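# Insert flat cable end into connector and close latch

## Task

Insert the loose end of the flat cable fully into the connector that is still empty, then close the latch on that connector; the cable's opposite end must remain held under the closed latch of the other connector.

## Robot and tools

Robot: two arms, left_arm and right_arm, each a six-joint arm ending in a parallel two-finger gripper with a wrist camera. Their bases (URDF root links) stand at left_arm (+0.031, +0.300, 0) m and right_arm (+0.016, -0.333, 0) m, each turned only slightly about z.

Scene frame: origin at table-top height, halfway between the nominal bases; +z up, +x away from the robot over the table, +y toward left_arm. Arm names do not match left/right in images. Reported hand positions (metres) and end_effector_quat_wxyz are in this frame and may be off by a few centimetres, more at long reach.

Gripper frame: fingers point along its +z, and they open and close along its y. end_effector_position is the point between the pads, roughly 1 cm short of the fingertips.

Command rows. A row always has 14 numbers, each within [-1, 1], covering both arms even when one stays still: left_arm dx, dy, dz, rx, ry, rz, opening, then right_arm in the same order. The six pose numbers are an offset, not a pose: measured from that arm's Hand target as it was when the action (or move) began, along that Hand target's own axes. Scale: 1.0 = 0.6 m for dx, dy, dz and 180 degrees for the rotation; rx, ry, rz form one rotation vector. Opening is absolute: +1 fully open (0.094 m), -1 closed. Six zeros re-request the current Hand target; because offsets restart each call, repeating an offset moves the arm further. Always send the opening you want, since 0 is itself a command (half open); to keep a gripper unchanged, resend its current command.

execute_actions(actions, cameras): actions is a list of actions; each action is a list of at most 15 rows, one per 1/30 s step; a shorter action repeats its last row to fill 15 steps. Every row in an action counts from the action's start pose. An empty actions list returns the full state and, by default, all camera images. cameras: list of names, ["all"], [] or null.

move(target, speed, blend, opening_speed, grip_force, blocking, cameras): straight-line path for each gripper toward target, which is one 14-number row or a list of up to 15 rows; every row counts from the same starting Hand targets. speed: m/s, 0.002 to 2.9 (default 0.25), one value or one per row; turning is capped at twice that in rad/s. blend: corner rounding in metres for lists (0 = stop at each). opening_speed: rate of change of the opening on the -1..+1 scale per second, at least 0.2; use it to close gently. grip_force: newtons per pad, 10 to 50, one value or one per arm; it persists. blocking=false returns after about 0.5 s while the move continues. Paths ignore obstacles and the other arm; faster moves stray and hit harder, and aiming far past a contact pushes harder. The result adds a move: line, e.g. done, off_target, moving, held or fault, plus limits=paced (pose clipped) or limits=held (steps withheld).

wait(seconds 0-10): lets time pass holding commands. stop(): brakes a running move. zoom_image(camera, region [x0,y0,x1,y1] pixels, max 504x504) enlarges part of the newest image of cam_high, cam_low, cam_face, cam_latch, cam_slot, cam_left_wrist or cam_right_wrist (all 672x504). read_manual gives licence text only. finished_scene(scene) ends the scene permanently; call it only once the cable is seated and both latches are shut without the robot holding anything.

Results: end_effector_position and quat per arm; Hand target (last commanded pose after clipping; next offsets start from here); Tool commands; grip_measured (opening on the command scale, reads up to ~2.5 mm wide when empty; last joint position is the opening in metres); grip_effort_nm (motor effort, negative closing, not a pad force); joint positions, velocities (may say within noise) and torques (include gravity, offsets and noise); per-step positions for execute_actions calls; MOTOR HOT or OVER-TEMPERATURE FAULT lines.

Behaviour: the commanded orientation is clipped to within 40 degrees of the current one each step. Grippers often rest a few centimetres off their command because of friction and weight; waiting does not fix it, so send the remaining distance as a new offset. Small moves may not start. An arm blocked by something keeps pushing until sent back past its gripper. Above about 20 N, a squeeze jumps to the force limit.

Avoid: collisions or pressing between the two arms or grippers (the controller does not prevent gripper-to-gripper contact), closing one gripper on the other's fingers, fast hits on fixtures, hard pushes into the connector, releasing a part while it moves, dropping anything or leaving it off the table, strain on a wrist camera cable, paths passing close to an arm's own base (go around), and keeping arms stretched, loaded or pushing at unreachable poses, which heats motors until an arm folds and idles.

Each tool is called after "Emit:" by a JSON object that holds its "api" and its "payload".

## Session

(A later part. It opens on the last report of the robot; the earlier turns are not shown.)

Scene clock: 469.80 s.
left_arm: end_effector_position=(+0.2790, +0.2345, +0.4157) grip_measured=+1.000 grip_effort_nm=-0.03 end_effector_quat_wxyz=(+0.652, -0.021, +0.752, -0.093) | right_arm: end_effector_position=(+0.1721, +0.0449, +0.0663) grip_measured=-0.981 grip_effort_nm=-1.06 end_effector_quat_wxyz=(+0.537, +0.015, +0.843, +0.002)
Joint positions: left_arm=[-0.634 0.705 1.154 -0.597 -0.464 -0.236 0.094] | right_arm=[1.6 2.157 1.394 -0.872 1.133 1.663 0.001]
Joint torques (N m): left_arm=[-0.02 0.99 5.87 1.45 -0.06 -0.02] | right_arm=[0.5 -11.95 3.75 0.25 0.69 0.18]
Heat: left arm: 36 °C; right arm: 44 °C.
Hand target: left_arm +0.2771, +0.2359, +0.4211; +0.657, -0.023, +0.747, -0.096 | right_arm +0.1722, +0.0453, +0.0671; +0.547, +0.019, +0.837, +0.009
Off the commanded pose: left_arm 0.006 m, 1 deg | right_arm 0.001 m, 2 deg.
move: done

Emit:
{"api": "move", "payload": {"target": [0,0,0,0,0,0,1,0.0061,-0.0024,0.0027,0.0012,0,-0.0027,-1], "speed": 0.05}}

Emit:
{"api": "move", "payload": {"target": [0,0,0,0,0,0,1,0.0061,-0.0018,0.0027,0.0006,0,-0.0014,-1], "speed": 0.05, "cameras": ["cam_latch","cam_slot"]}}

Emit:
{"api": "zoom_image", "payload": {"camera": "cam_slot", "region": [345, 210, 485, 320]}}

Emit:
{"api": "zoom_image", "payload": {"camera": "cam_latch", "region": [430, 165, 475, 240]}}

Scene clock: 475.57 s.
left_arm: end_effector_position=(+0.2790, +0.2345, +0.4157) grip_measured=+1.000 grip_effort_nm=-0.03 end_effector_quat_wxyz=(+0.652, -0.021, +0.752, -0.093) | right_arm: end_effector_position=(+0.1721, +0.0456, +0.0662) grip_measured=-0.981 grip_effort_nm=-1.06 end_effector_quat_wxyz=(+0.537, +0.016, +0.843, +0.004)
Joint positions: left_arm=[-0.634 0.705 1.154 -0.597 -0.464 -0.236 0.094] | right_arm=[1.6 2.157 1.394 -0.867 1.133 1.663 0.001]
Joint torques (N m): left_arm=[-0.03 1.02 5.89 1.46 -0.06 -0.01] | right_arm=[0.65 -11.32 3.48 0.25 0.68 0.16]
Heat: left arm: 36 °C; right arm: 43 °C.
Hand target: left_arm +0.2771, +0.2359, +0.4211; +0.657, -0.023, +0.747, -0.096 | right_arm +0.1722, +0.0440, +0.0631; +0.547, +0.016, +0.837, +0.005
Off the commanded pose: left_arm 0.006 m, 1 deg | right_arm 0.004 m, 1 deg.
move: done

Scene clock: 476.30 s.
left_arm: end_effector_position=(+0.2790, +0.2345, +0.4157) grip_measured=+1.000 grip_effort_nm=-0.03 end_effector_quat_wxyz=(+0.652, -0.021, +0.752, -0.093) | right_arm: end_effector_position=(+0.1721, +0.0448, +0.0645) grip_measured=-0.981 grip_effort_nm=-1.06 end_effector_quat_wxyz=(+0.537, +0.016, +0.843, +0.005)
Joint positions: left_arm=[-0.634 0.705 1.154 -0.597 -0.464 -0.236 0.094] | right_arm=[1.6 2.157 1.386 -0.858 1.133 1.663 0.001]
Joint torques (N m): left_arm=[-0.02 1.05 5.87 1.45 -0.05 -0.01] | right_arm=[0.39 -10.58 3.29 0.28 0.68 0.19]
Heat: left arm: 36 °C; right arm: 43 °C.
Hand target: left_arm +0.2771, +0.2359, +0.4211; +0.657, -0.023, +0.747, -0.096 | right_arm +0.1721, +0.0430, +0.0590; +0.547, +0.015, +0.837, +0.003
Off the commanded pose: left_arm 0.006 m, 1 deg | right_arm 0.006 m, 1 deg.
move: done
Images, in order (width x height): cam_latch 672x504, cam_slot 672x504.

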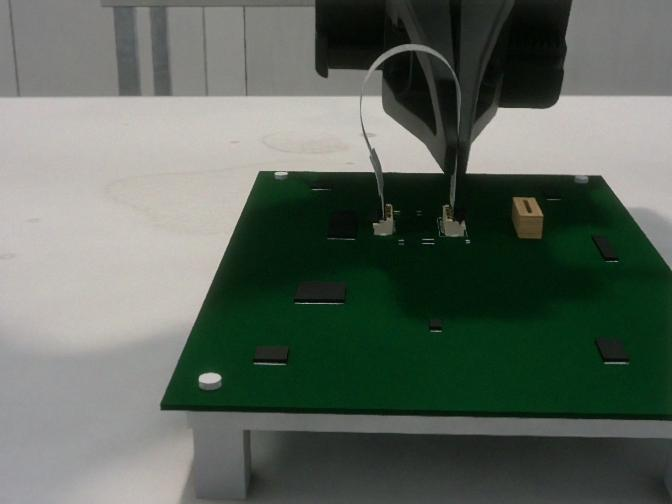

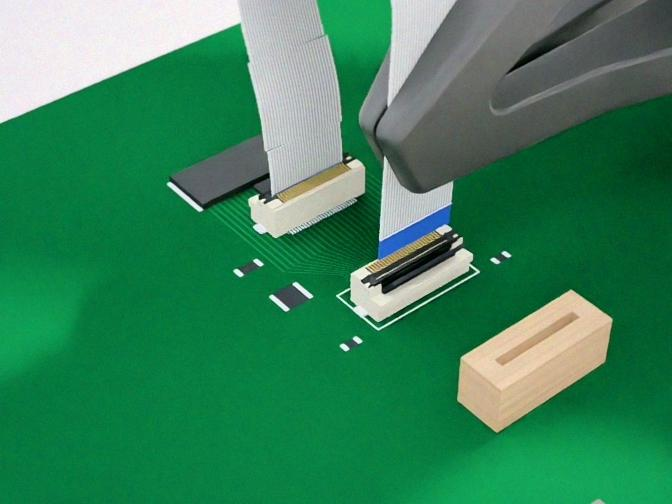

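Scaled by 3.600.

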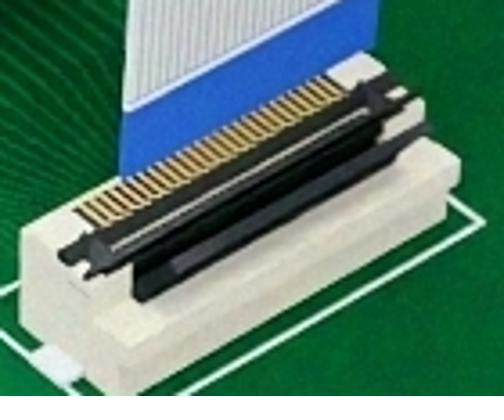

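Scaled by 6.720.

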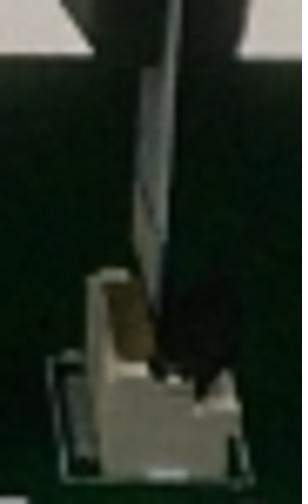

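Emit:
{"api": "move", "payload": {"target": [0,0,0,0,0,0,1,-0.0034,-0.0003,0.0077,0,0,0,-1], "speed": 0.05}}

Scene clock: 480.67 s.
left_arm: end_effector_position=(+0.2790, +0.2345, +0.4157) grip_measured=+1.000 grip_effort_nm=-0.03 end_effector_quat_wxyz=(+0.652, -0.021, +0.752, -0.093) | right_arm: end_effector_position=(+0.1721, +0.0466, +0.0625) grip_measured=-0.981 grip_effort_nm=-1.06 end_effector_quat_wxyz=(+0.537, +0.016, +0.843, +0.010)
Joint positions: left_arm=[-0.634 0.705 1.154 -0.597 -0.464 -0.236 0.094] | right_arm=[1.6 2.157 1.377 -0.829 1.134 1.65 0.001]
Joint torques (N m): left_arm=[-0.01 1.02 5.89 1.47 -0.06 0] | right_arm=[-0.62 -11.47 3.12 0.33 0.66 0]
Heat: left arm: 36 °C; right arm: 42 °C.
Hand target: left_arm +0.2771, +0.2359, +0.4211; +0.657, -0.023, +0.747, -0.096 | right_arm +0.1772, +0.0427, +0.0590; +0.547, +0.015, +0.837, +0.003
Off the commanded pose: left_arm 0.006 m, 1 deg | right_arm 0.007 m, 2 deg.
move: done

Emit:
{"api": "move", "payload": {"target": [0,0,0,0,0,0,1,-0.0013,-0.0058,0.0028,0.0031,0.0001,-0.007,-1], "speed": 0.05}}

Scene clock: 483.90 s.
left_arm: end_effector_position=(+0.2790, +0.2345, +0.4157) grip_measured=+1.000 grip_effort_nm=-0.03 end_effector_quat_wxyz=(+0.652, -0.021, +0.752, -0.093) | right_arm: end_effector_position=(+0.1737, +0.0460, +0.0625) grip_measured=-0.981 grip_effort_nm=-1.06 end_effector_quat_wxyz=(+0.537, +0.012, +0.843, +0.005)
Joint positions: left_arm=[-0.634 0.705 1.154 -0.597 -0.464 -0.236 0.094] | right_arm=[1.596 2.157 1.377 -0.829 1.134 1.637 0.001]
Joint torques (N m): left_arm=[-0.06 1.07 5.9 1.46 -0.06 -0.02] | right_arm=[-0.91 -11.56 2.96 0.22 0.66 -0.03]
Heat: left arm: 36 °C; right arm: 42 °C.
Hand target: left_arm +0.2771, +0.2359, +0.4211; +0.657, -0.023, +0.747, -0.096 | right_arm +0.1789, +0.0392, +0.0590; +0.547, +0.008, +0.837, -0.007
Off the commanded pose: left_arm 0.006 m, 1 deg | right_arm 0.009 m, 2 deg.
move: done

Emit:
{"api": "move", "payload": {"target": [0,0,0,0,0,0,1,-0.0001,-0.0075,0,0.004,0.0001,-0.009,-1], "speed": 0.05, "cameras": ["cam_latch","cam_slot"]}}

Emit:
{"api": "zoom_image", "payload": {"camera": "cam_slot", "region": [345, 210, 485, 320]}}

Emit:
{"api": "zoom_image", "payload": {"camera": "cam_latch", "region": [430, 165, 475, 240]}}

Scene clock: 487.27 s.
left_arm: end_effector_position=(+0.2790, +0.2345, +0.4157) grip_measured=+1.000 grip_effort_nm=-0.03 end_effector_quat_wxyz=(+0.652, -0.021, +0.752, -0.093) | right_arm: end_effector_position=(+0.1737, +0.0438, +0.0626) grip_measured=-0.981 grip_effort_nm=-1.06 end_effector_quat_wxyz=(+0.537, +0.008, +0.843, -0.001)
Joint positions: left_arm=[-0.634 0.705 1.154 -0.597 -0.464 -0.236 0.094] | right_arm=[1.596 2.157 1.377 -0.843 1.134 1.635 0.001]
Joint torques (N m): left_arm=[0.01 1.06 5.87 1.46 -0.08 -0.01] | right_arm=[-0.84 -11.52 3.02 0.06 0.63 -0.02]
Heat: left arm: 36 °C; right arm: 42 °C.
Hand target: left_arm +0.2771, +0.2359, +0.4211; +0.657, -0.023, +0.747, -0.096 | right_arm +0.1788, +0.0348, +0.0591; +0.546, +0.000, +0.837, -0.020
Off the commanded pose: left_arm 0.006 m, 1 deg | right_arm 0.011 m, 3 deg.
move: off_target (right_arm)
Images, in order (width x height): cam_latch 672x504, cam_slot 672x504.

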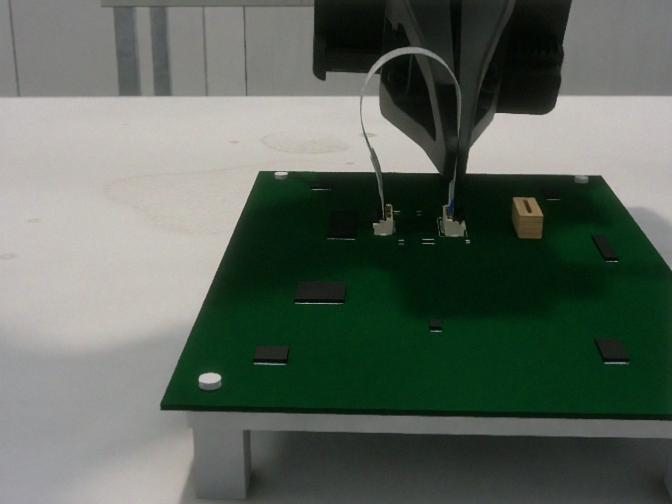

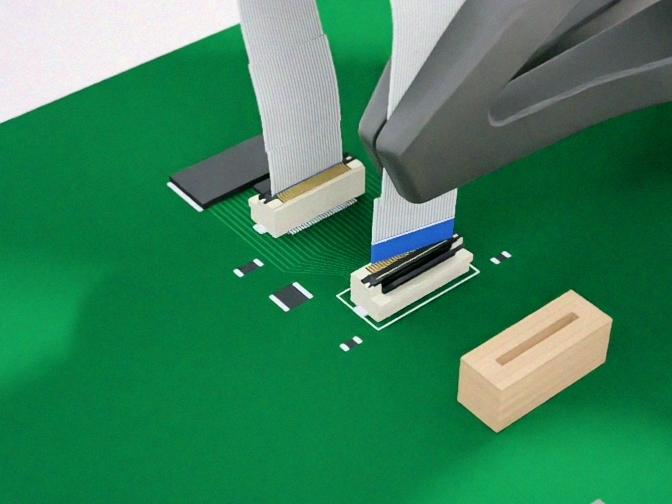

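Scaled by 3.600.

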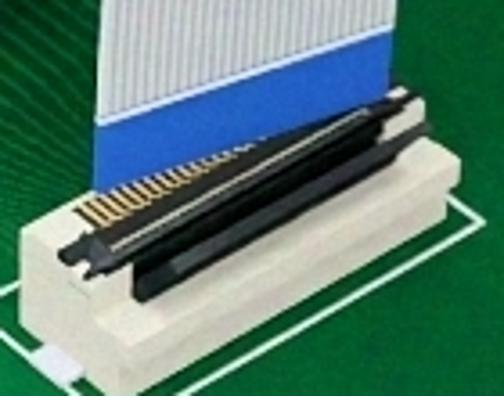

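Scaled by 6.720.

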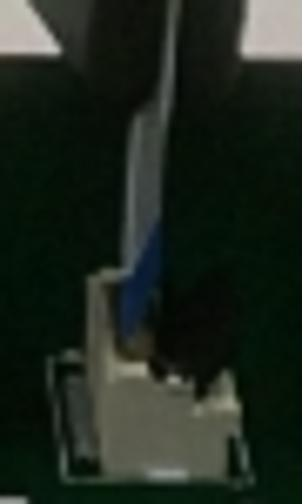

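Emit:
{"api": "move", "payload": {"target": [0,0,0,0,0,0,1,0.0001,0.0112,0,-0.006,-0.0002,0.0138,-1], "speed": 0.05, "cameras": ["cam_latch","cam_slot"]}}

Emit:
{"api": "zoom_image", "payload": {"camera": "cam_slot", "region": [345, 210, 485, 320]}}

Emit:
{"api": "zoom_image", "payload": {"camera": "cam_latch", "region": [430, 165, 475, 240]}}

Scene clock: 492.57 s.
left_arm: end_effector_position=(+0.2790, +0.2345, +0.4157) grip_measured=+1.000 grip_effort_nm=-0.03 end_effector_quat_wxyz=(+0.652, -0.021, +0.752, -0.093) | right_arm: end_effector_position=(+0.1739, +0.0458, +0.0620) grip_measured=-0.981 grip_effort_nm=-1.06 end_effector_quat_wxyz=(+0.538, +0.012, +0.843, +0.006)
Joint positions: left_arm=[-0.634 0.705 1.154 -0.597 -0.464 -0.236 0.094] | right_arm=[1.596 2.157 1.373 -0.822 1.136 1.635 0.001]
Joint torques (N m): left_arm=[-0.01 1.05 5.9 1.46 -0.07 -0.02] | right_arm=[-0.85 -11.54 3.18 0.29 0.64 0.08]
Heat: left arm: 36 °C; right arm: 41 °C.
Hand target: left_arm +0.2771, +0.2359, +0.4211; +0.657, -0.023, +0.747, -0.096 | right_arm +0.1790, +0.0415, +0.0588; +0.547, +0.013, +0.837, +0.000
Off the commanded pose: left_arm 0.006 m, 1 deg | right_arm 0.007 m, 1 deg.
move: done
Images, in order (width x height): cam_latch 672x504, cam_slot 672x504.

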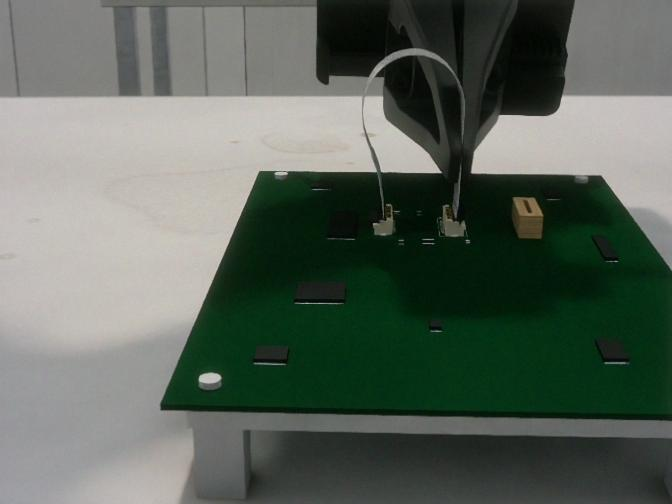

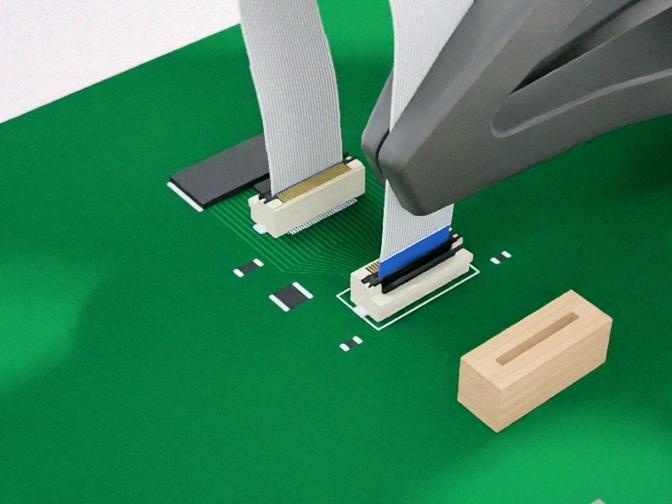

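Scaled by 3.600.

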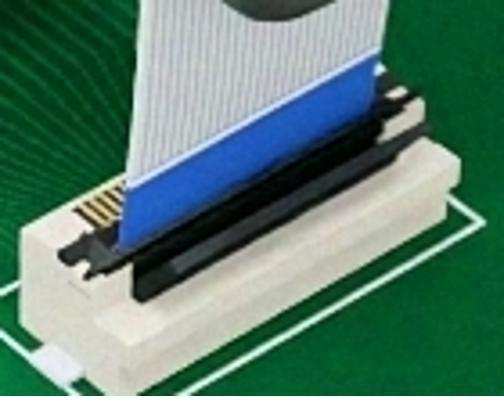

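Scaled by 6.720.

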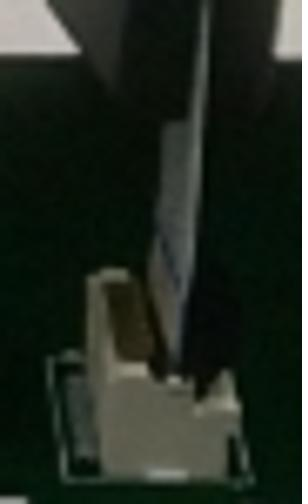

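Emit:
{"api": "move", "payload": {"target": [0,0,0,0,0,0,1,-0.0001,-0.0108,0,0.0058,0.0002,-0.0132,-1], "speed": 0.05, "cameras": ["cam_latch","cam_slot"]}}

Emit:
{"api": "zoom_image", "payload": {"camera": "cam_slot", "region": [345, 210, 485, 320]}}

Emit:
{"api": "zoom_image", "payload": {"camera": "cam_latch", "region": [430, 165, 475, 240]}}

Scene clock: 497.13 s.
left_arm: end_effector_position=(+0.2790, +0.2345, +0.4157) grip_measured=+1.000 grip_effort_nm=-0.03 end_effector_quat_wxyz=(+0.652, -0.021, +0.752, -0.093) | right_arm: end_effector_position=(+0.1738, +0.0439, +0.0619) grip_measured=-0.981 grip_effort_nm=-1.06 end_effector_quat_wxyz=(+0.538, +0.009, +0.843, +0.000)
Joint positions: left_arm=[-0.634 0.705 1.154 -0.597 -0.464 -0.236 0.094] | right_arm=[1.596 2.157 1.373 -0.835 1.135 1.635 0.001]
Joint torques (N m): left_arm=[-0.03 1.05 5.97 1.47 -0.05 -0.02] | right_arm=[-0.96 -11.59 3.19 0.01 0.63 -0.03]
Heat: left arm: 36 °C; right arm: 41 °C.
Hand target: left_arm +0.2771, +0.2359, +0.4211; +0.657, -0.023, +0.747, -0.096 | right_arm +0.1789, +0.0350, +0.0588; +0.546, +0.000, +0.837, -0.019
Off the commanded pose: left_arm 0.006 m, 1 deg | right_arm 0.011 m, 3 deg.
move: off_target (right_arm)
Images, in order (width x height): cam_latch 672x504, cam_slot 672x504.

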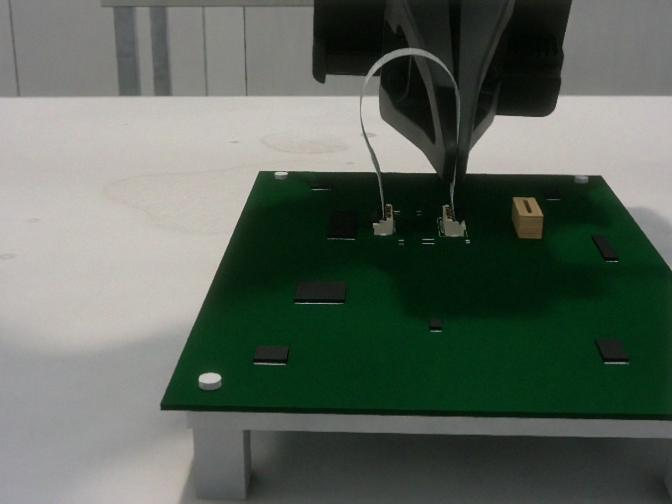

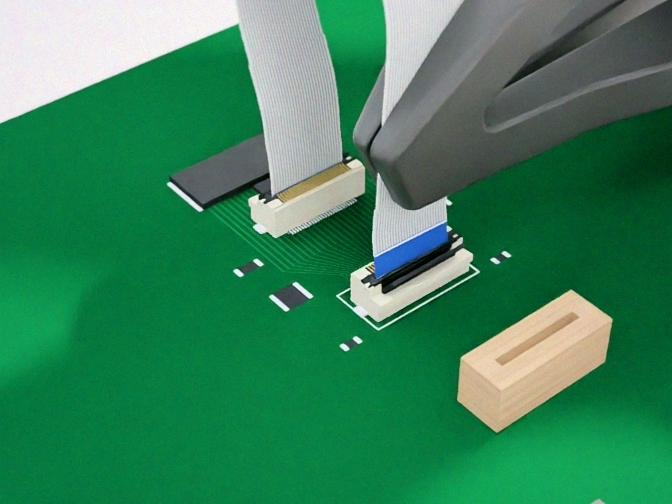

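Scaled by 3.600.

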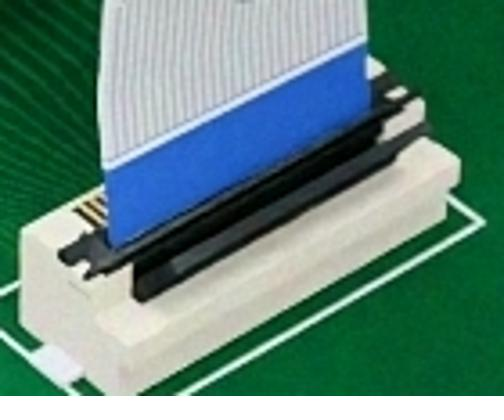

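Scaled by 6.720.

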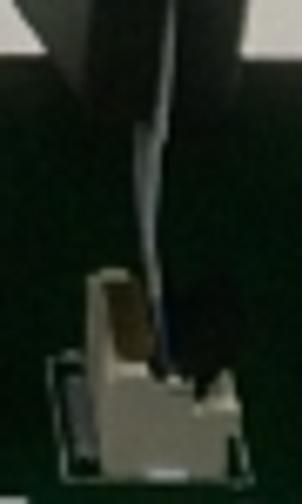

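Emit:
{"api": "move", "payload": {"target": [0,0,0,0,0,0,1,0.0061,0.0005,0.0027,0,0,0,-1], "speed": 0.05, "cameras": ["cam_latch","cam_slot"]}}

Emit:
{"api": "zoom_image", "payload": {"camera": "cam_slot", "region": [345, 210, 485, 320]}}

Emit:
{"api": "zoom_image", "payload": {"camera": "cam_latch", "region": [430, 165, 475, 240]}}

Scene clock: 501.40 s.
left_arm: end_effector_position=(+0.2790, +0.2345, +0.4157) grip_measured=+1.000 grip_effort_nm=-0.03 end_effector_quat_wxyz=(+0.652, -0.021, +0.752, -0.093) | right_arm: end_effector_position=(+0.1739, +0.0425, +0.0608) grip_measured=-0.981 grip_effort_nm=-1.06 end_effector_quat_wxyz=(+0.538, +0.007, +0.843, -0.002)
Joint positions: left_arm=[-0.634 0.705 1.154 -0.597 -0.464 -0.236 0.094] | right_arm=[1.596 2.157 1.368 -0.835 1.135 1.635 0.001]
Joint torques (N m): left_arm=[-0.02 1.06 5.9 1.46 -0.05 -0.02] | right_arm=[-0.76 -10.82 3.21 0.11 0.63 0.02]
Heat: left arm: 36 °C; right arm: 41 °C.
Hand target: left_arm +0.2771, +0.2359, +0.4211; +0.657, -0.023, +0.747, -0.096 | right_arm +0.1789, +0.0352, +0.0548; +0.546, +0.001, +0.837, -0.019
Off the commanded pose: left_arm 0.006 m, 1 deg | right_arm 0.011 m, 2 deg.
move: off_target (right_arm)
Images, in order (width x height): cam_latch 672x504, cam_slot 672x504.

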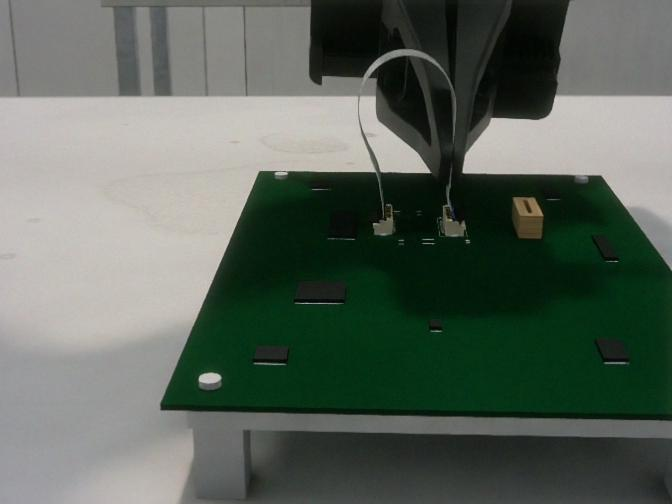

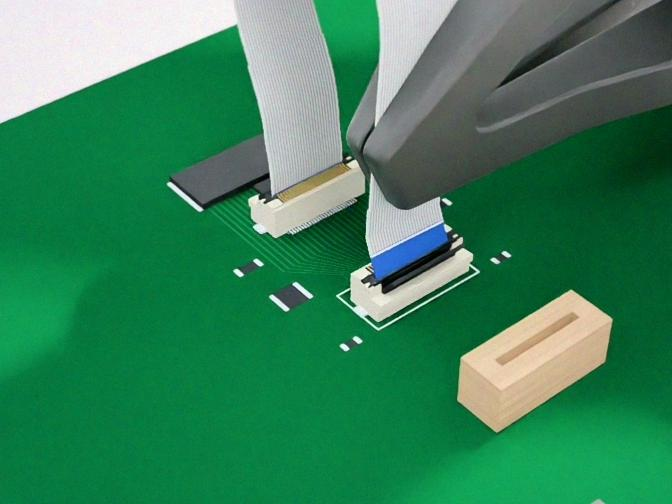

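Scaled by 3.600.

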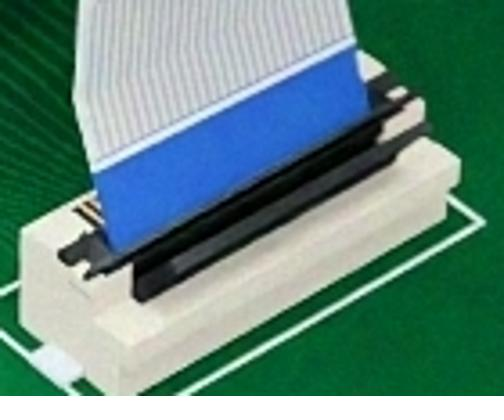

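Scaled by 6.720.

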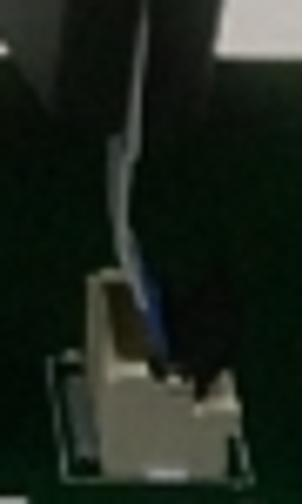

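Emit:
{"api": "move", "payload": {"target": [0,0,0,0,0,0,1,0.0031,0.0098,0.0013,-0.0052,-0.0002,0.012,-1], "speed": 0.05, "cameras": ["cam_latch","cam_slot"]}}

Emit:
{"api": "zoom_image", "payload": {"camera": "cam_slot", "region": [345, 210, 485, 320]}}

Emit:
{"api": "zoom_image", "payload": {"camera": "cam_latch", "region": [430, 165, 475, 240]}}

Scene clock: 509.00 s.
left_arm: end_effector_position=(+0.2790, +0.2345, +0.4157) grip_measured=+1.000 grip_effort_nm=-0.03 end_effector_quat_wxyz=(+0.652, -0.021, +0.752, -0.093) | right_arm: end_effector_position=(+0.1738, +0.0458, +0.0607) grip_measured=-0.981 grip_effort_nm=-1.06 end_effector_quat_wxyz=(+0.538, +0.013, +0.843, +0.008)
Joint positions: left_arm=[-0.634 0.705 1.154 -0.597 -0.464 -0.236 0.094] | right_arm=[1.596 2.157 1.368 -0.813 1.135 1.635 0.001]
Joint torques (N m): left_arm=[-0.06 1.03 5.89 1.46 -0.05 -0.02] | right_arm=[-0.83 -10.3 3.02 0.41 0.64 0.05]
Heat: left arm: 37 °C; right arm: 40 °C.
Hand target: left_arm +0.2771, +0.2359, +0.4211; +0.657, -0.023, +0.747, -0.096 | right_arm +0.1790, +0.0410, +0.0526; +0.547, +0.012, +0.837, -0.002
Off the commanded pose: left_arm 0.006 m, 1 deg | right_arm 0.011 m, 2 deg.
move: off_target (right_arm)
Images, in order (width x height): cam_latch 672x504, cam_slot 672x504.

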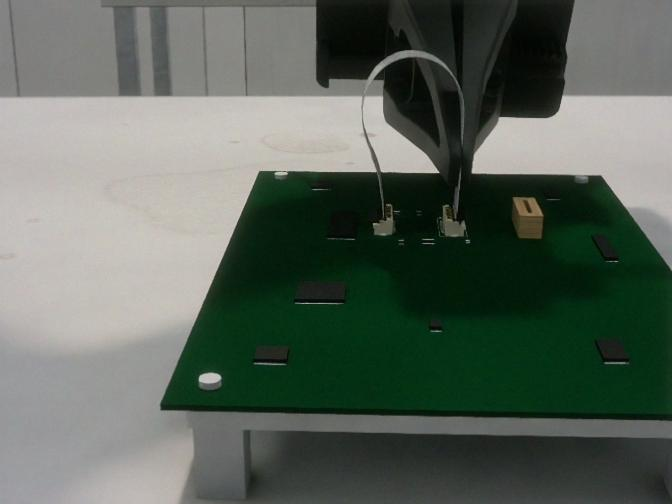

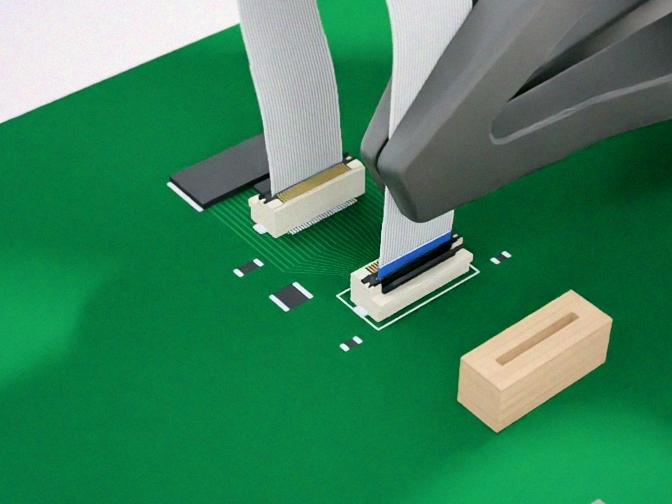

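Scaled by 3.600.

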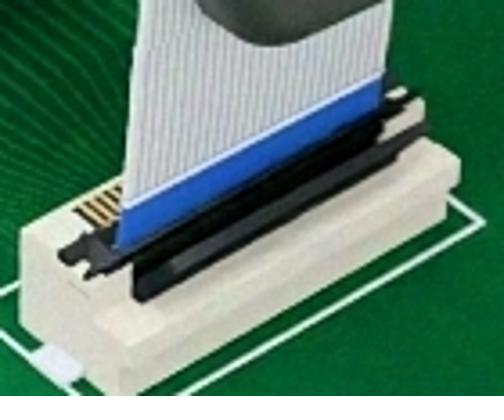

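Scaled by 6.720.

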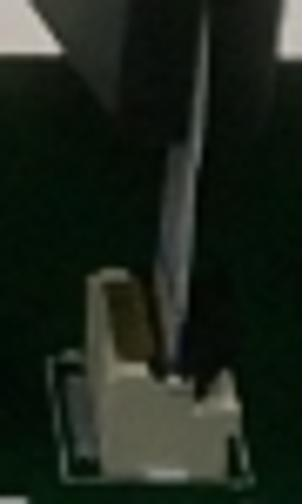

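Emit:
{"api": "move", "payload": {"target": [0,0,0,0,0,0,1,0.0076,-0.0016,0.0034,0.0012,0,-0.0028,-1], "speed": 0.05, "cameras": ["cam_latch","cam_slot","cam_face"]}}

Emit:
{"api": "zoom_image", "payload": {"camera": "cam_slot", "region": [345, 210, 485, 320]}}

Emit:
{"api": "zoom_image", "payload": {"camera": "cam_latch", "region": [430, 165, 475, 240]}}

Scene clock: 515.00 s.
left_arm: end_effector_position=(+0.2790, +0.2345, +0.4157) grip_measured=+1.000 grip_effort_nm=-0.03 end_effector_quat_wxyz=(+0.652, -0.021, +0.752, -0.093) | right_arm: end_effector_position=(+0.1746, +0.0456, +0.0603) grip_measured=-0.981 grip_effort_nm=-1.06 end_effector_quat_wxyz=(+0.542, +0.012, +0.840, +0.006)
Joint positions: left_arm=[-0.634 0.705 1.154 -0.597 -0.464 -0.236 0.094] | right_arm=[1.596 2.163 1.368 -0.812 1.145 1.635 0.001]
Joint torques (N m): left_arm=[0.02 1.03 5.91 1.46 -0.06 -0.03] | right_arm=[-0.84 -9.84 2.82 0.43 0.52 0.05]
Heat: left arm: 37 °C; right arm: 40 °C.
Hand target: left_arm +0.2771, +0.2359, +0.4211; +0.657, -0.023, +0.747, -0.096 | right_arm +0.1790, +0.0401, +0.0476; +0.547, +0.009, +0.837, -0.006
Off the commanded pose: left_arm 0.006 m, 1 deg | right_arm 0.015 m, 2 deg.
move: off_target (right_arm)
Images, in order (width x height): cam_face 672x504, cam_latch 672x504, cam_slot 672x504.

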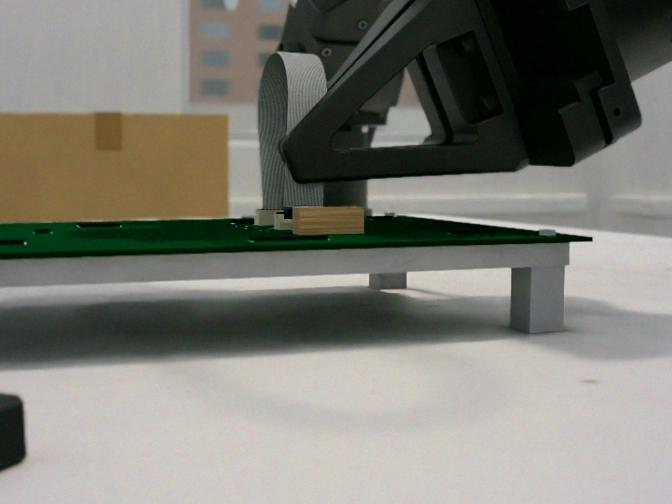

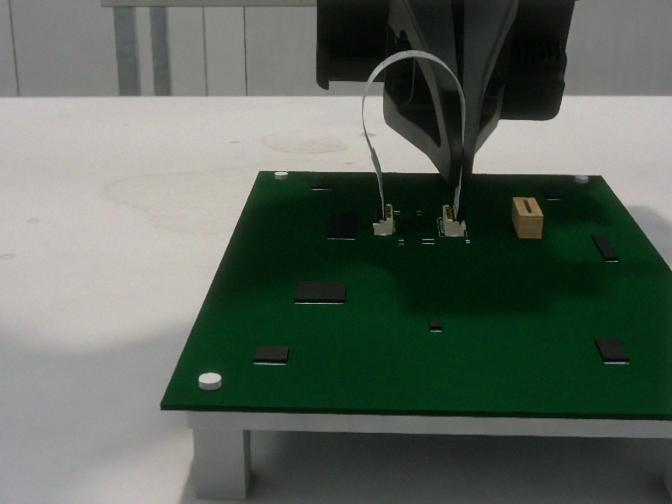

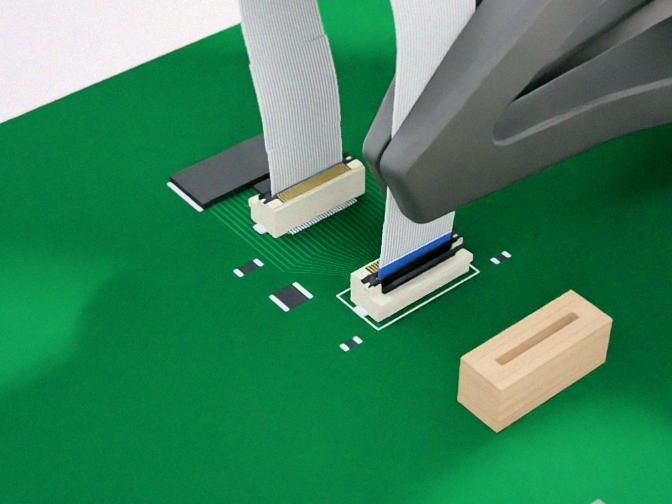

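Scaled by 3.600.

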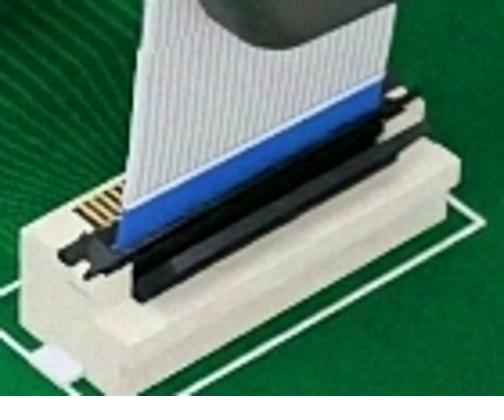

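Scaled by 6.720.

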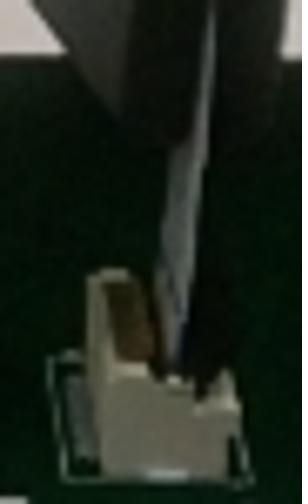

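Emit:
{"api": "move", "payload": {"target": [0,0,0,0,0,0,1,0.0122,-0.0038,0.0054,0.0026,0,-0.006,-1], "speed": 0.05, "cameras": ["cam_latch","cam_slot"]}}

Emit:
{"api": "zoom_image", "payload": {"camera": "cam_slot", "region": [345, 210, 485, 320]}}

Emit:
{"api": "zoom_image", "payload": {"camera": "cam_latch", "region": [430, 165, 475, 240]}}

Scene clock: 518.07 s.
left_arm: end_effector_position=(+0.2790, +0.2345, +0.4157) grip_measured=+1.000 grip_effort_nm=-0.03 end_effector_quat_wxyz=(+0.652, -0.021, +0.752, -0.093) | right_arm: end_effector_position=(+0.1748, +0.0450, +0.0577) grip_measured=-0.981 grip_effort_nm=-1.06 end_effector_quat_wxyz=(+0.547, +0.009, +0.837, +0.003)
Joint positions: left_arm=[-0.634 0.705 1.154 -0.597 -0.464 -0.236 0.094] | right_arm=[1.597 2.172 1.363 -0.805 1.156 1.635 0.001]
Joint torques (N m): left_arm=[-0.03 1.02 5.93 1.46 -0.08 0] | right_arm=[-0.88 -9.06 2.7 0.4 0.46 0.06]
Heat: left arm: 37 °C; right arm: 39 °C.
Hand target: left_arm +0.2771, +0.2359, +0.4211; +0.657, -0.023, +0.747, -0.096 | right_arm +0.1789, +0.0378, +0.0396; +0.547, +0.004, +0.837, -0.015
Off the commanded pose: left_arm 0.006 m, 1 deg | right_arm 0.020 m, 2 deg.
move: off_target (right_arm)
Images, in order (width x height): cam_latch 672x504, cam_slot 672x504.

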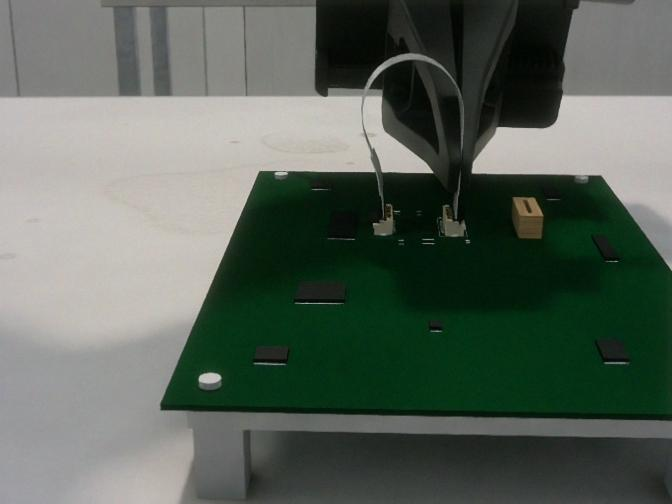

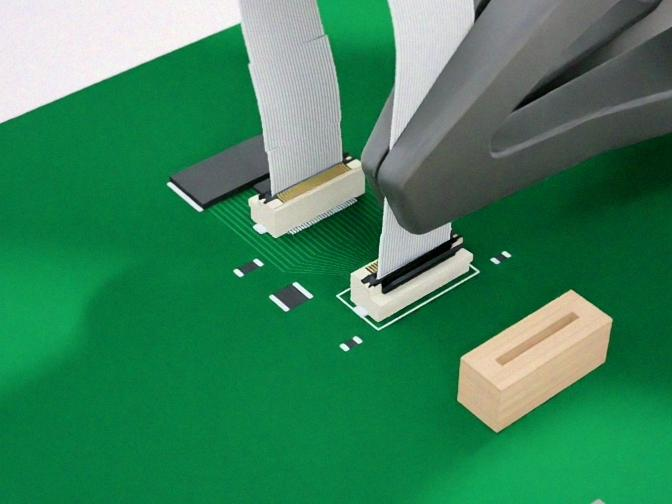

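Scaled by 3.600.

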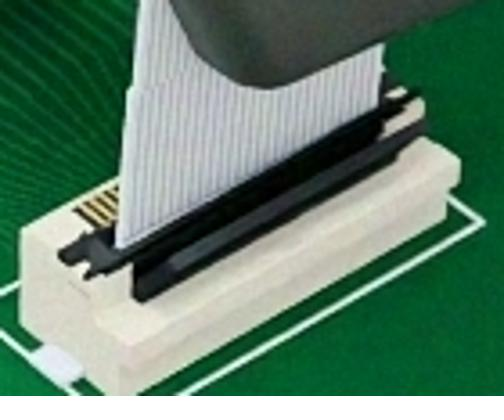

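Scaled by 6.720.

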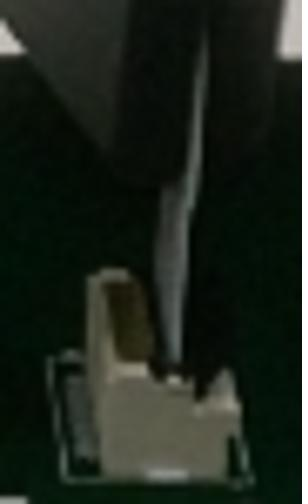

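Emit:
{"api": "move", "payload": {"target": [0,0,0,0,0,0,1,0.0061,-0.0017,0.0027,0.0012,0,-0.0028,-1], "speed": 0.05}}

Emit:
{"api": "move", "payload": {"target": [0,0,0,0,0,0,1,-0.0152,0.0066,-0.0067,-0.0031,-0.0001,0.007,-1], "speed": 0.05, "cameras": ["cam_latch","cam_slot"]}}

Emit:
{"api": "zoom_image", "payload": {"camera": "cam_slot", "region": [345, 210, 485, 320]}}

Emit:
{"api": "zoom_image", "payload": {"camera": "cam_latch", "region": [430, 165, 475, 240]}}

Scene clock: 532.57 s.
left_arm: end_effector_position=(+0.2790, +0.2345, +0.4157) grip_measured=+1.000 grip_effort_nm=-0.03 end_effector_quat_wxyz=(+0.652, -0.021, +0.752, -0.093) | right_arm: end_effector_position=(+0.1748, +0.0450, +0.0574) grip_measured=-0.981 grip_effort_nm=-1.06 end_effector_quat_wxyz=(+0.551, +0.007, +0.835, +0.002)
Joint positions: left_arm=[-0.634 0.705 1.154 -0.597 -0.464 -0.236 0.094] | right_arm=[1.599 2.177 1.363 -0.805 1.166 1.635 0.001]
Joint torques (N m): left_arm=[-0.03 1.07 5.87 1.47 -0.05 -0.01] | right_arm=[-1.22 -8.57 2.5 0.39 0.39 0.04]
Heat: left arm: 37 °C; right arm: 37 °C.
Hand target: left_arm +0.2771, +0.2359, +0.4211; +0.657, -0.023, +0.747, -0.096 | right_arm +0.1790, +0.0367, +0.0356; +0.547, +0.001, +0.837, -0.019
Off the commanded pose: left_arm 0.006 m, 1 deg | right_arm 0.024 m, 3 deg.
move: off_target (right_arm)

Scene clock: 533.27 s.
left_arm: end_effector_position=(+0.2790, +0.2345, +0.4157) grip_measured=+1.000 grip_effort_nm=-0.03 end_effector_quat_wxyz=(+0.652, -0.021, +0.752, -0.093) | right_arm: end_effector_position=(+0.1748, +0.0450, +0.0574) grip_measured=-0.981 grip_effort_nm=-1.06 end_effector_quat_wxyz=(+0.551, +0.007, +0.835, +0.002)
Joint positions: left_arm=[-0.634 0.705 1.154 -0.597 -0.464 -0.236 0.094] | right_arm=[1.599 2.177 1.363 -0.805 1.166 1.635 0.001]
Joint torques (N m): left_arm=[-0.03 1.06 5.89 1.46 -0.06 -0.02] | right_arm=[-1.17 -10.24 3.56 0.35 0.36 0.02]
Heat: left arm: 37 °C; right arm: 37 °C.
Hand target: left_arm +0.2771, +0.2359, +0.4211; +0.657, -0.023, +0.747, -0.096 | right_arm +0.1790, +0.0410, +0.0455; +0.547, +0.008, +0.837, -0.009
Off the commanded pose: left_arm 0.006 m, 1 deg | right_arm 0.013 m, 1 deg.
move: off_target (right_arm)
Images, in order (width x height): cam_latch 672x504, cam_slot 672x504.

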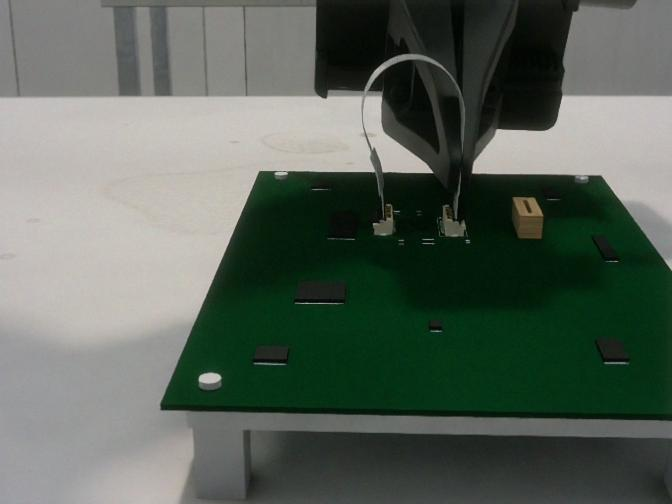

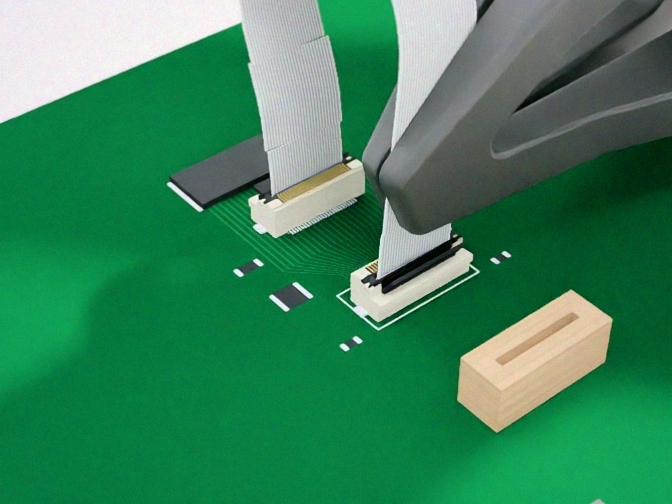

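Scaled by 3.600.

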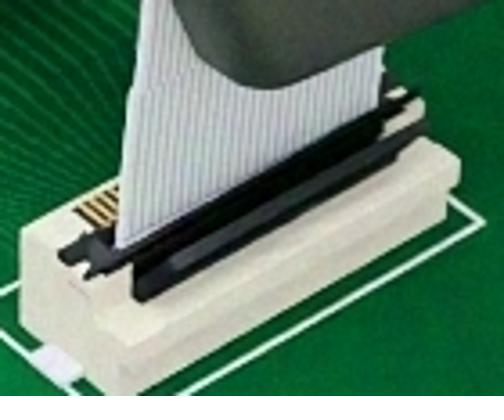

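Scaled by 6.720.

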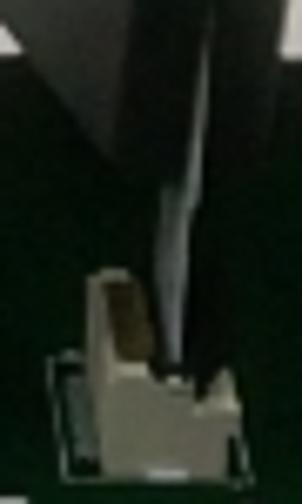

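Emit:
{"api": "move", "payload": {"target": [0,0,0,0,0,0,1,0,0,0,0,0,0,-0.74], "opening_speed": 0.5, "cameras": ["cam_latch","cam_slot"]}}

Emit:
{"api": "zoom_image", "payload": {"camera": "cam_slot", "region": [345, 210, 485, 320]}}

Emit:
{"api": "zoom_image", "payload": {"camera": "cam_latch", "region": [400, 140, 500, 240]}}

Scene clock: 537.73 s.
left_arm: end_effector_position=(+0.2790, +0.2345, +0.4157) grip_measured=+1.000 grip_effort_nm=-0.04 end_effector_quat_wxyz=(+0.652, -0.021, +0.752, -0.093) | right_arm: end_effector_position=(+0.1753, +0.0443, +0.0508) grip_measured=-0.742 grip_effort_nm=0.08 end_effector_quat_wxyz=(+0.539, +0.010, +0.842, +0.000)
Joint positions: left_arm=[-0.634 0.705 1.154 -0.597 -0.464 -0.236 0.094] | right_arm=[1.592 2.183 1.363 -0.798 1.138 1.635 0.012]
Joint torques (N m): left_arm=[-0.02 1.02 5.9 1.47 -0.07 0] | right_arm=[-0.5 -10.78 3.6 0.22 0.65 -0.04]
Heat: left arm: 37 °C; right arm: 36 °C.
Hand target: left_arm +0.2771, +0.2359, +0.4211; +0.657, -0.023, +0.747, -0.096 | right_arm +0.1790, +0.0410, +0.0455; +0.547, +0.007, +0.837, -0.008
Off the commanded pose: left_arm 0.006 m, 1 deg | right_arm 0.007 m, 2 deg.
move: done
Images, in order (width x height): cam_latch 672x504, cam_slot 672x504.

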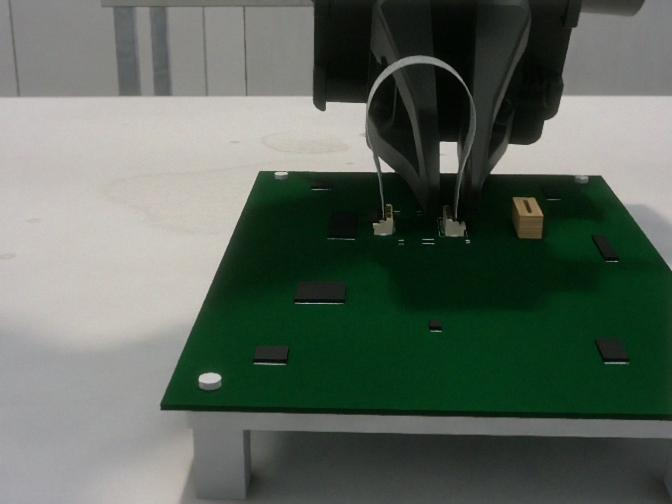

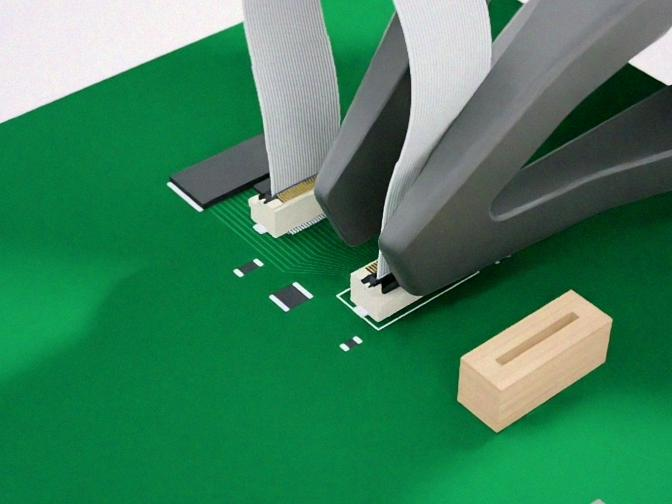

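Scaled by 3.600.

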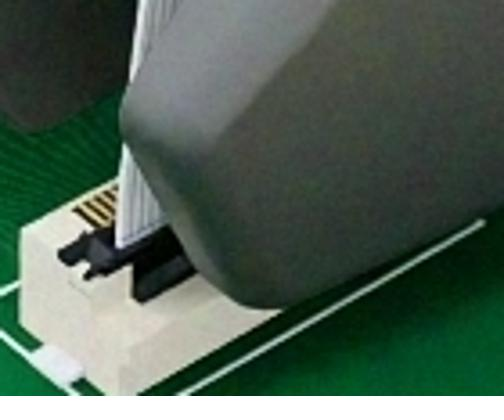

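Scaled by 5.040.

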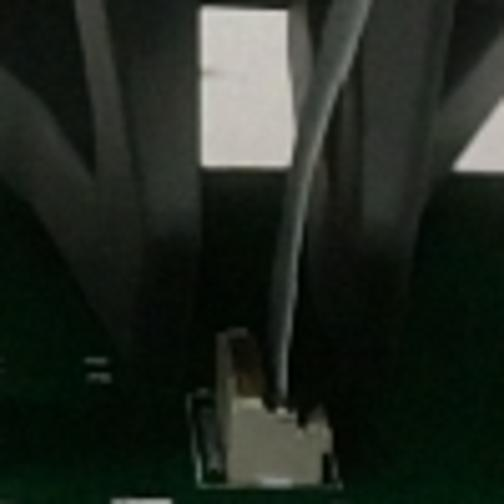

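Emit:
{"api": "move", "payload": {"target": [0,0,0,0,0,0,1,-0.0325,0.0163,-0.0148,-0.0075,-0.0002,0.0175,-0.74], "speed": 0.06}}

Emit:
{"api": "move", "payload": {"target": [0,0,0,0,0,0,1,-0.0152,0.006,-0.0067,-0.003,-0.0001,0.007,-0.74], "speed": 0.06, "cameras": ["cam_latch","cam_slot"]}}

Emit:
{"api": "zoom_image", "payload": {"camera": "cam_latch", "region": [400, 140, 500, 240]}}

Scene clock: 546.10 s.
left_arm: end_effector_position=(+0.2790, +0.2345, +0.4157) grip_measured=+1.000 grip_effort_nm=-0.03 end_effector_quat_wxyz=(+0.652, -0.021, +0.752, -0.093) | right_arm: end_effector_position=(+0.1753, +0.0443, +0.0507) grip_measured=-0.742 grip_effort_nm=0.08 end_effector_quat_wxyz=(+0.539, +0.010, +0.843, +0.000)
Joint positions: left_arm=[-0.634 0.705 1.154 -0.597 -0.464 -0.236 0.094] | right_arm=[1.592 2.183 1.363 -0.798 1.137 1.635 0.012]
Joint torques (N m): left_arm=[-0.03 1.05 5.91 1.45 -0.08 -0.01] | right_arm=[-0.43 -14.64 6 0.11 0.64 0.06]
Heat: left arm: 37 °C; right arm: 36 °C.
Hand target: left_arm +0.2771, +0.2359, +0.4211; +0.657, -0.023, +0.747, -0.096 | right_arm +0.1789, +0.0509, +0.0668; +0.547, +0.024, +0.836, +0.016
Off the commanded pose: left_arm 0.006 m, 1 deg | right_arm 0.018 m, 3 deg.
move: off_target (right_arm)

Scene clock: 546.80 s.
left_arm: end_effector_position=(+0.2790, +0.2345, +0.4157) grip_measured=+1.000 grip_effort_nm=-0.03 end_effector_quat_wxyz=(+0.652, -0.021, +0.752, -0.093) | right_arm: end_effector_position=(+0.1753, +0.0443, +0.0507) grip_measured=-0.742 grip_effort_nm=0.08 end_effector_quat_wxyz=(+0.539, +0.010, +0.843, +0.000)
Joint positions: left_arm=[-0.634 0.705 1.154 -0.597 -0.464 -0.236 0.094] | right_arm=[1.592 2.183 1.363 -0.798 1.137 1.635 0.012]
Joint torques (N m): left_arm=[-0.03 1.06 5.96 1.47 -0.07 -0.01] | right_arm=[-0.4 -16.7 6.65 0.01 0.69 0.04]
Heat: left arm: 37 °C; right arm: 36 °C.
Hand target: left_arm +0.2771, +0.2359, +0.4211; +0.657, -0.023, +0.747, -0.096 | right_arm +0.1789, +0.0540, +0.0770; +0.547, +0.031, +0.836, +0.026
Off the commanded pose: left_arm 0.006 m, 1 deg | right_arm 0.028 m, 4 deg.
move: off_target (right_arm)
Images, in order (width x height): cam_latch 672x504, cam_slot 672x504.

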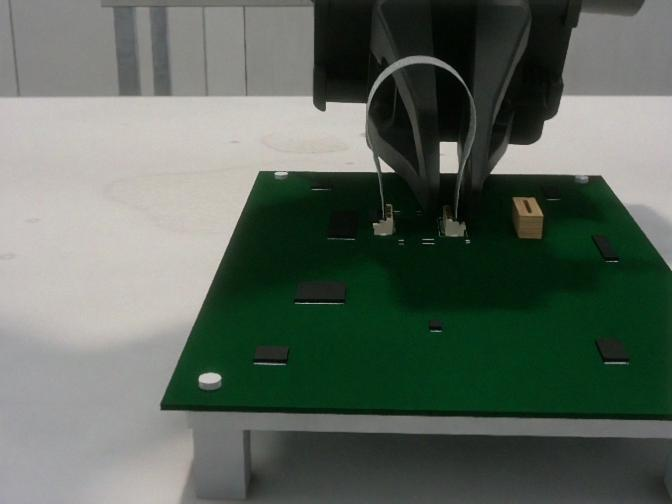

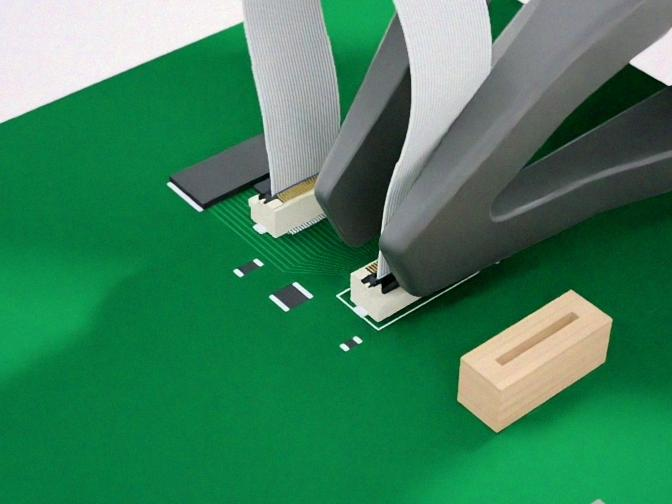

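Scaled by 5.040.

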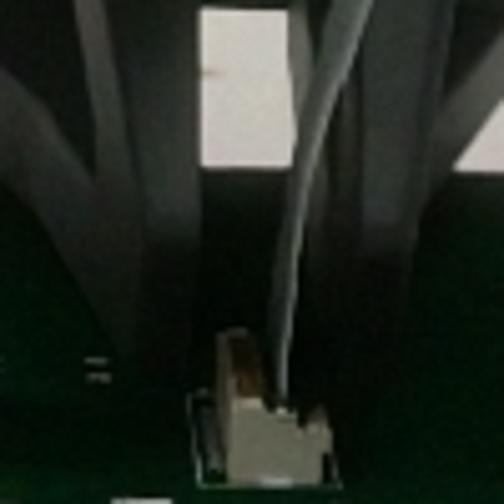

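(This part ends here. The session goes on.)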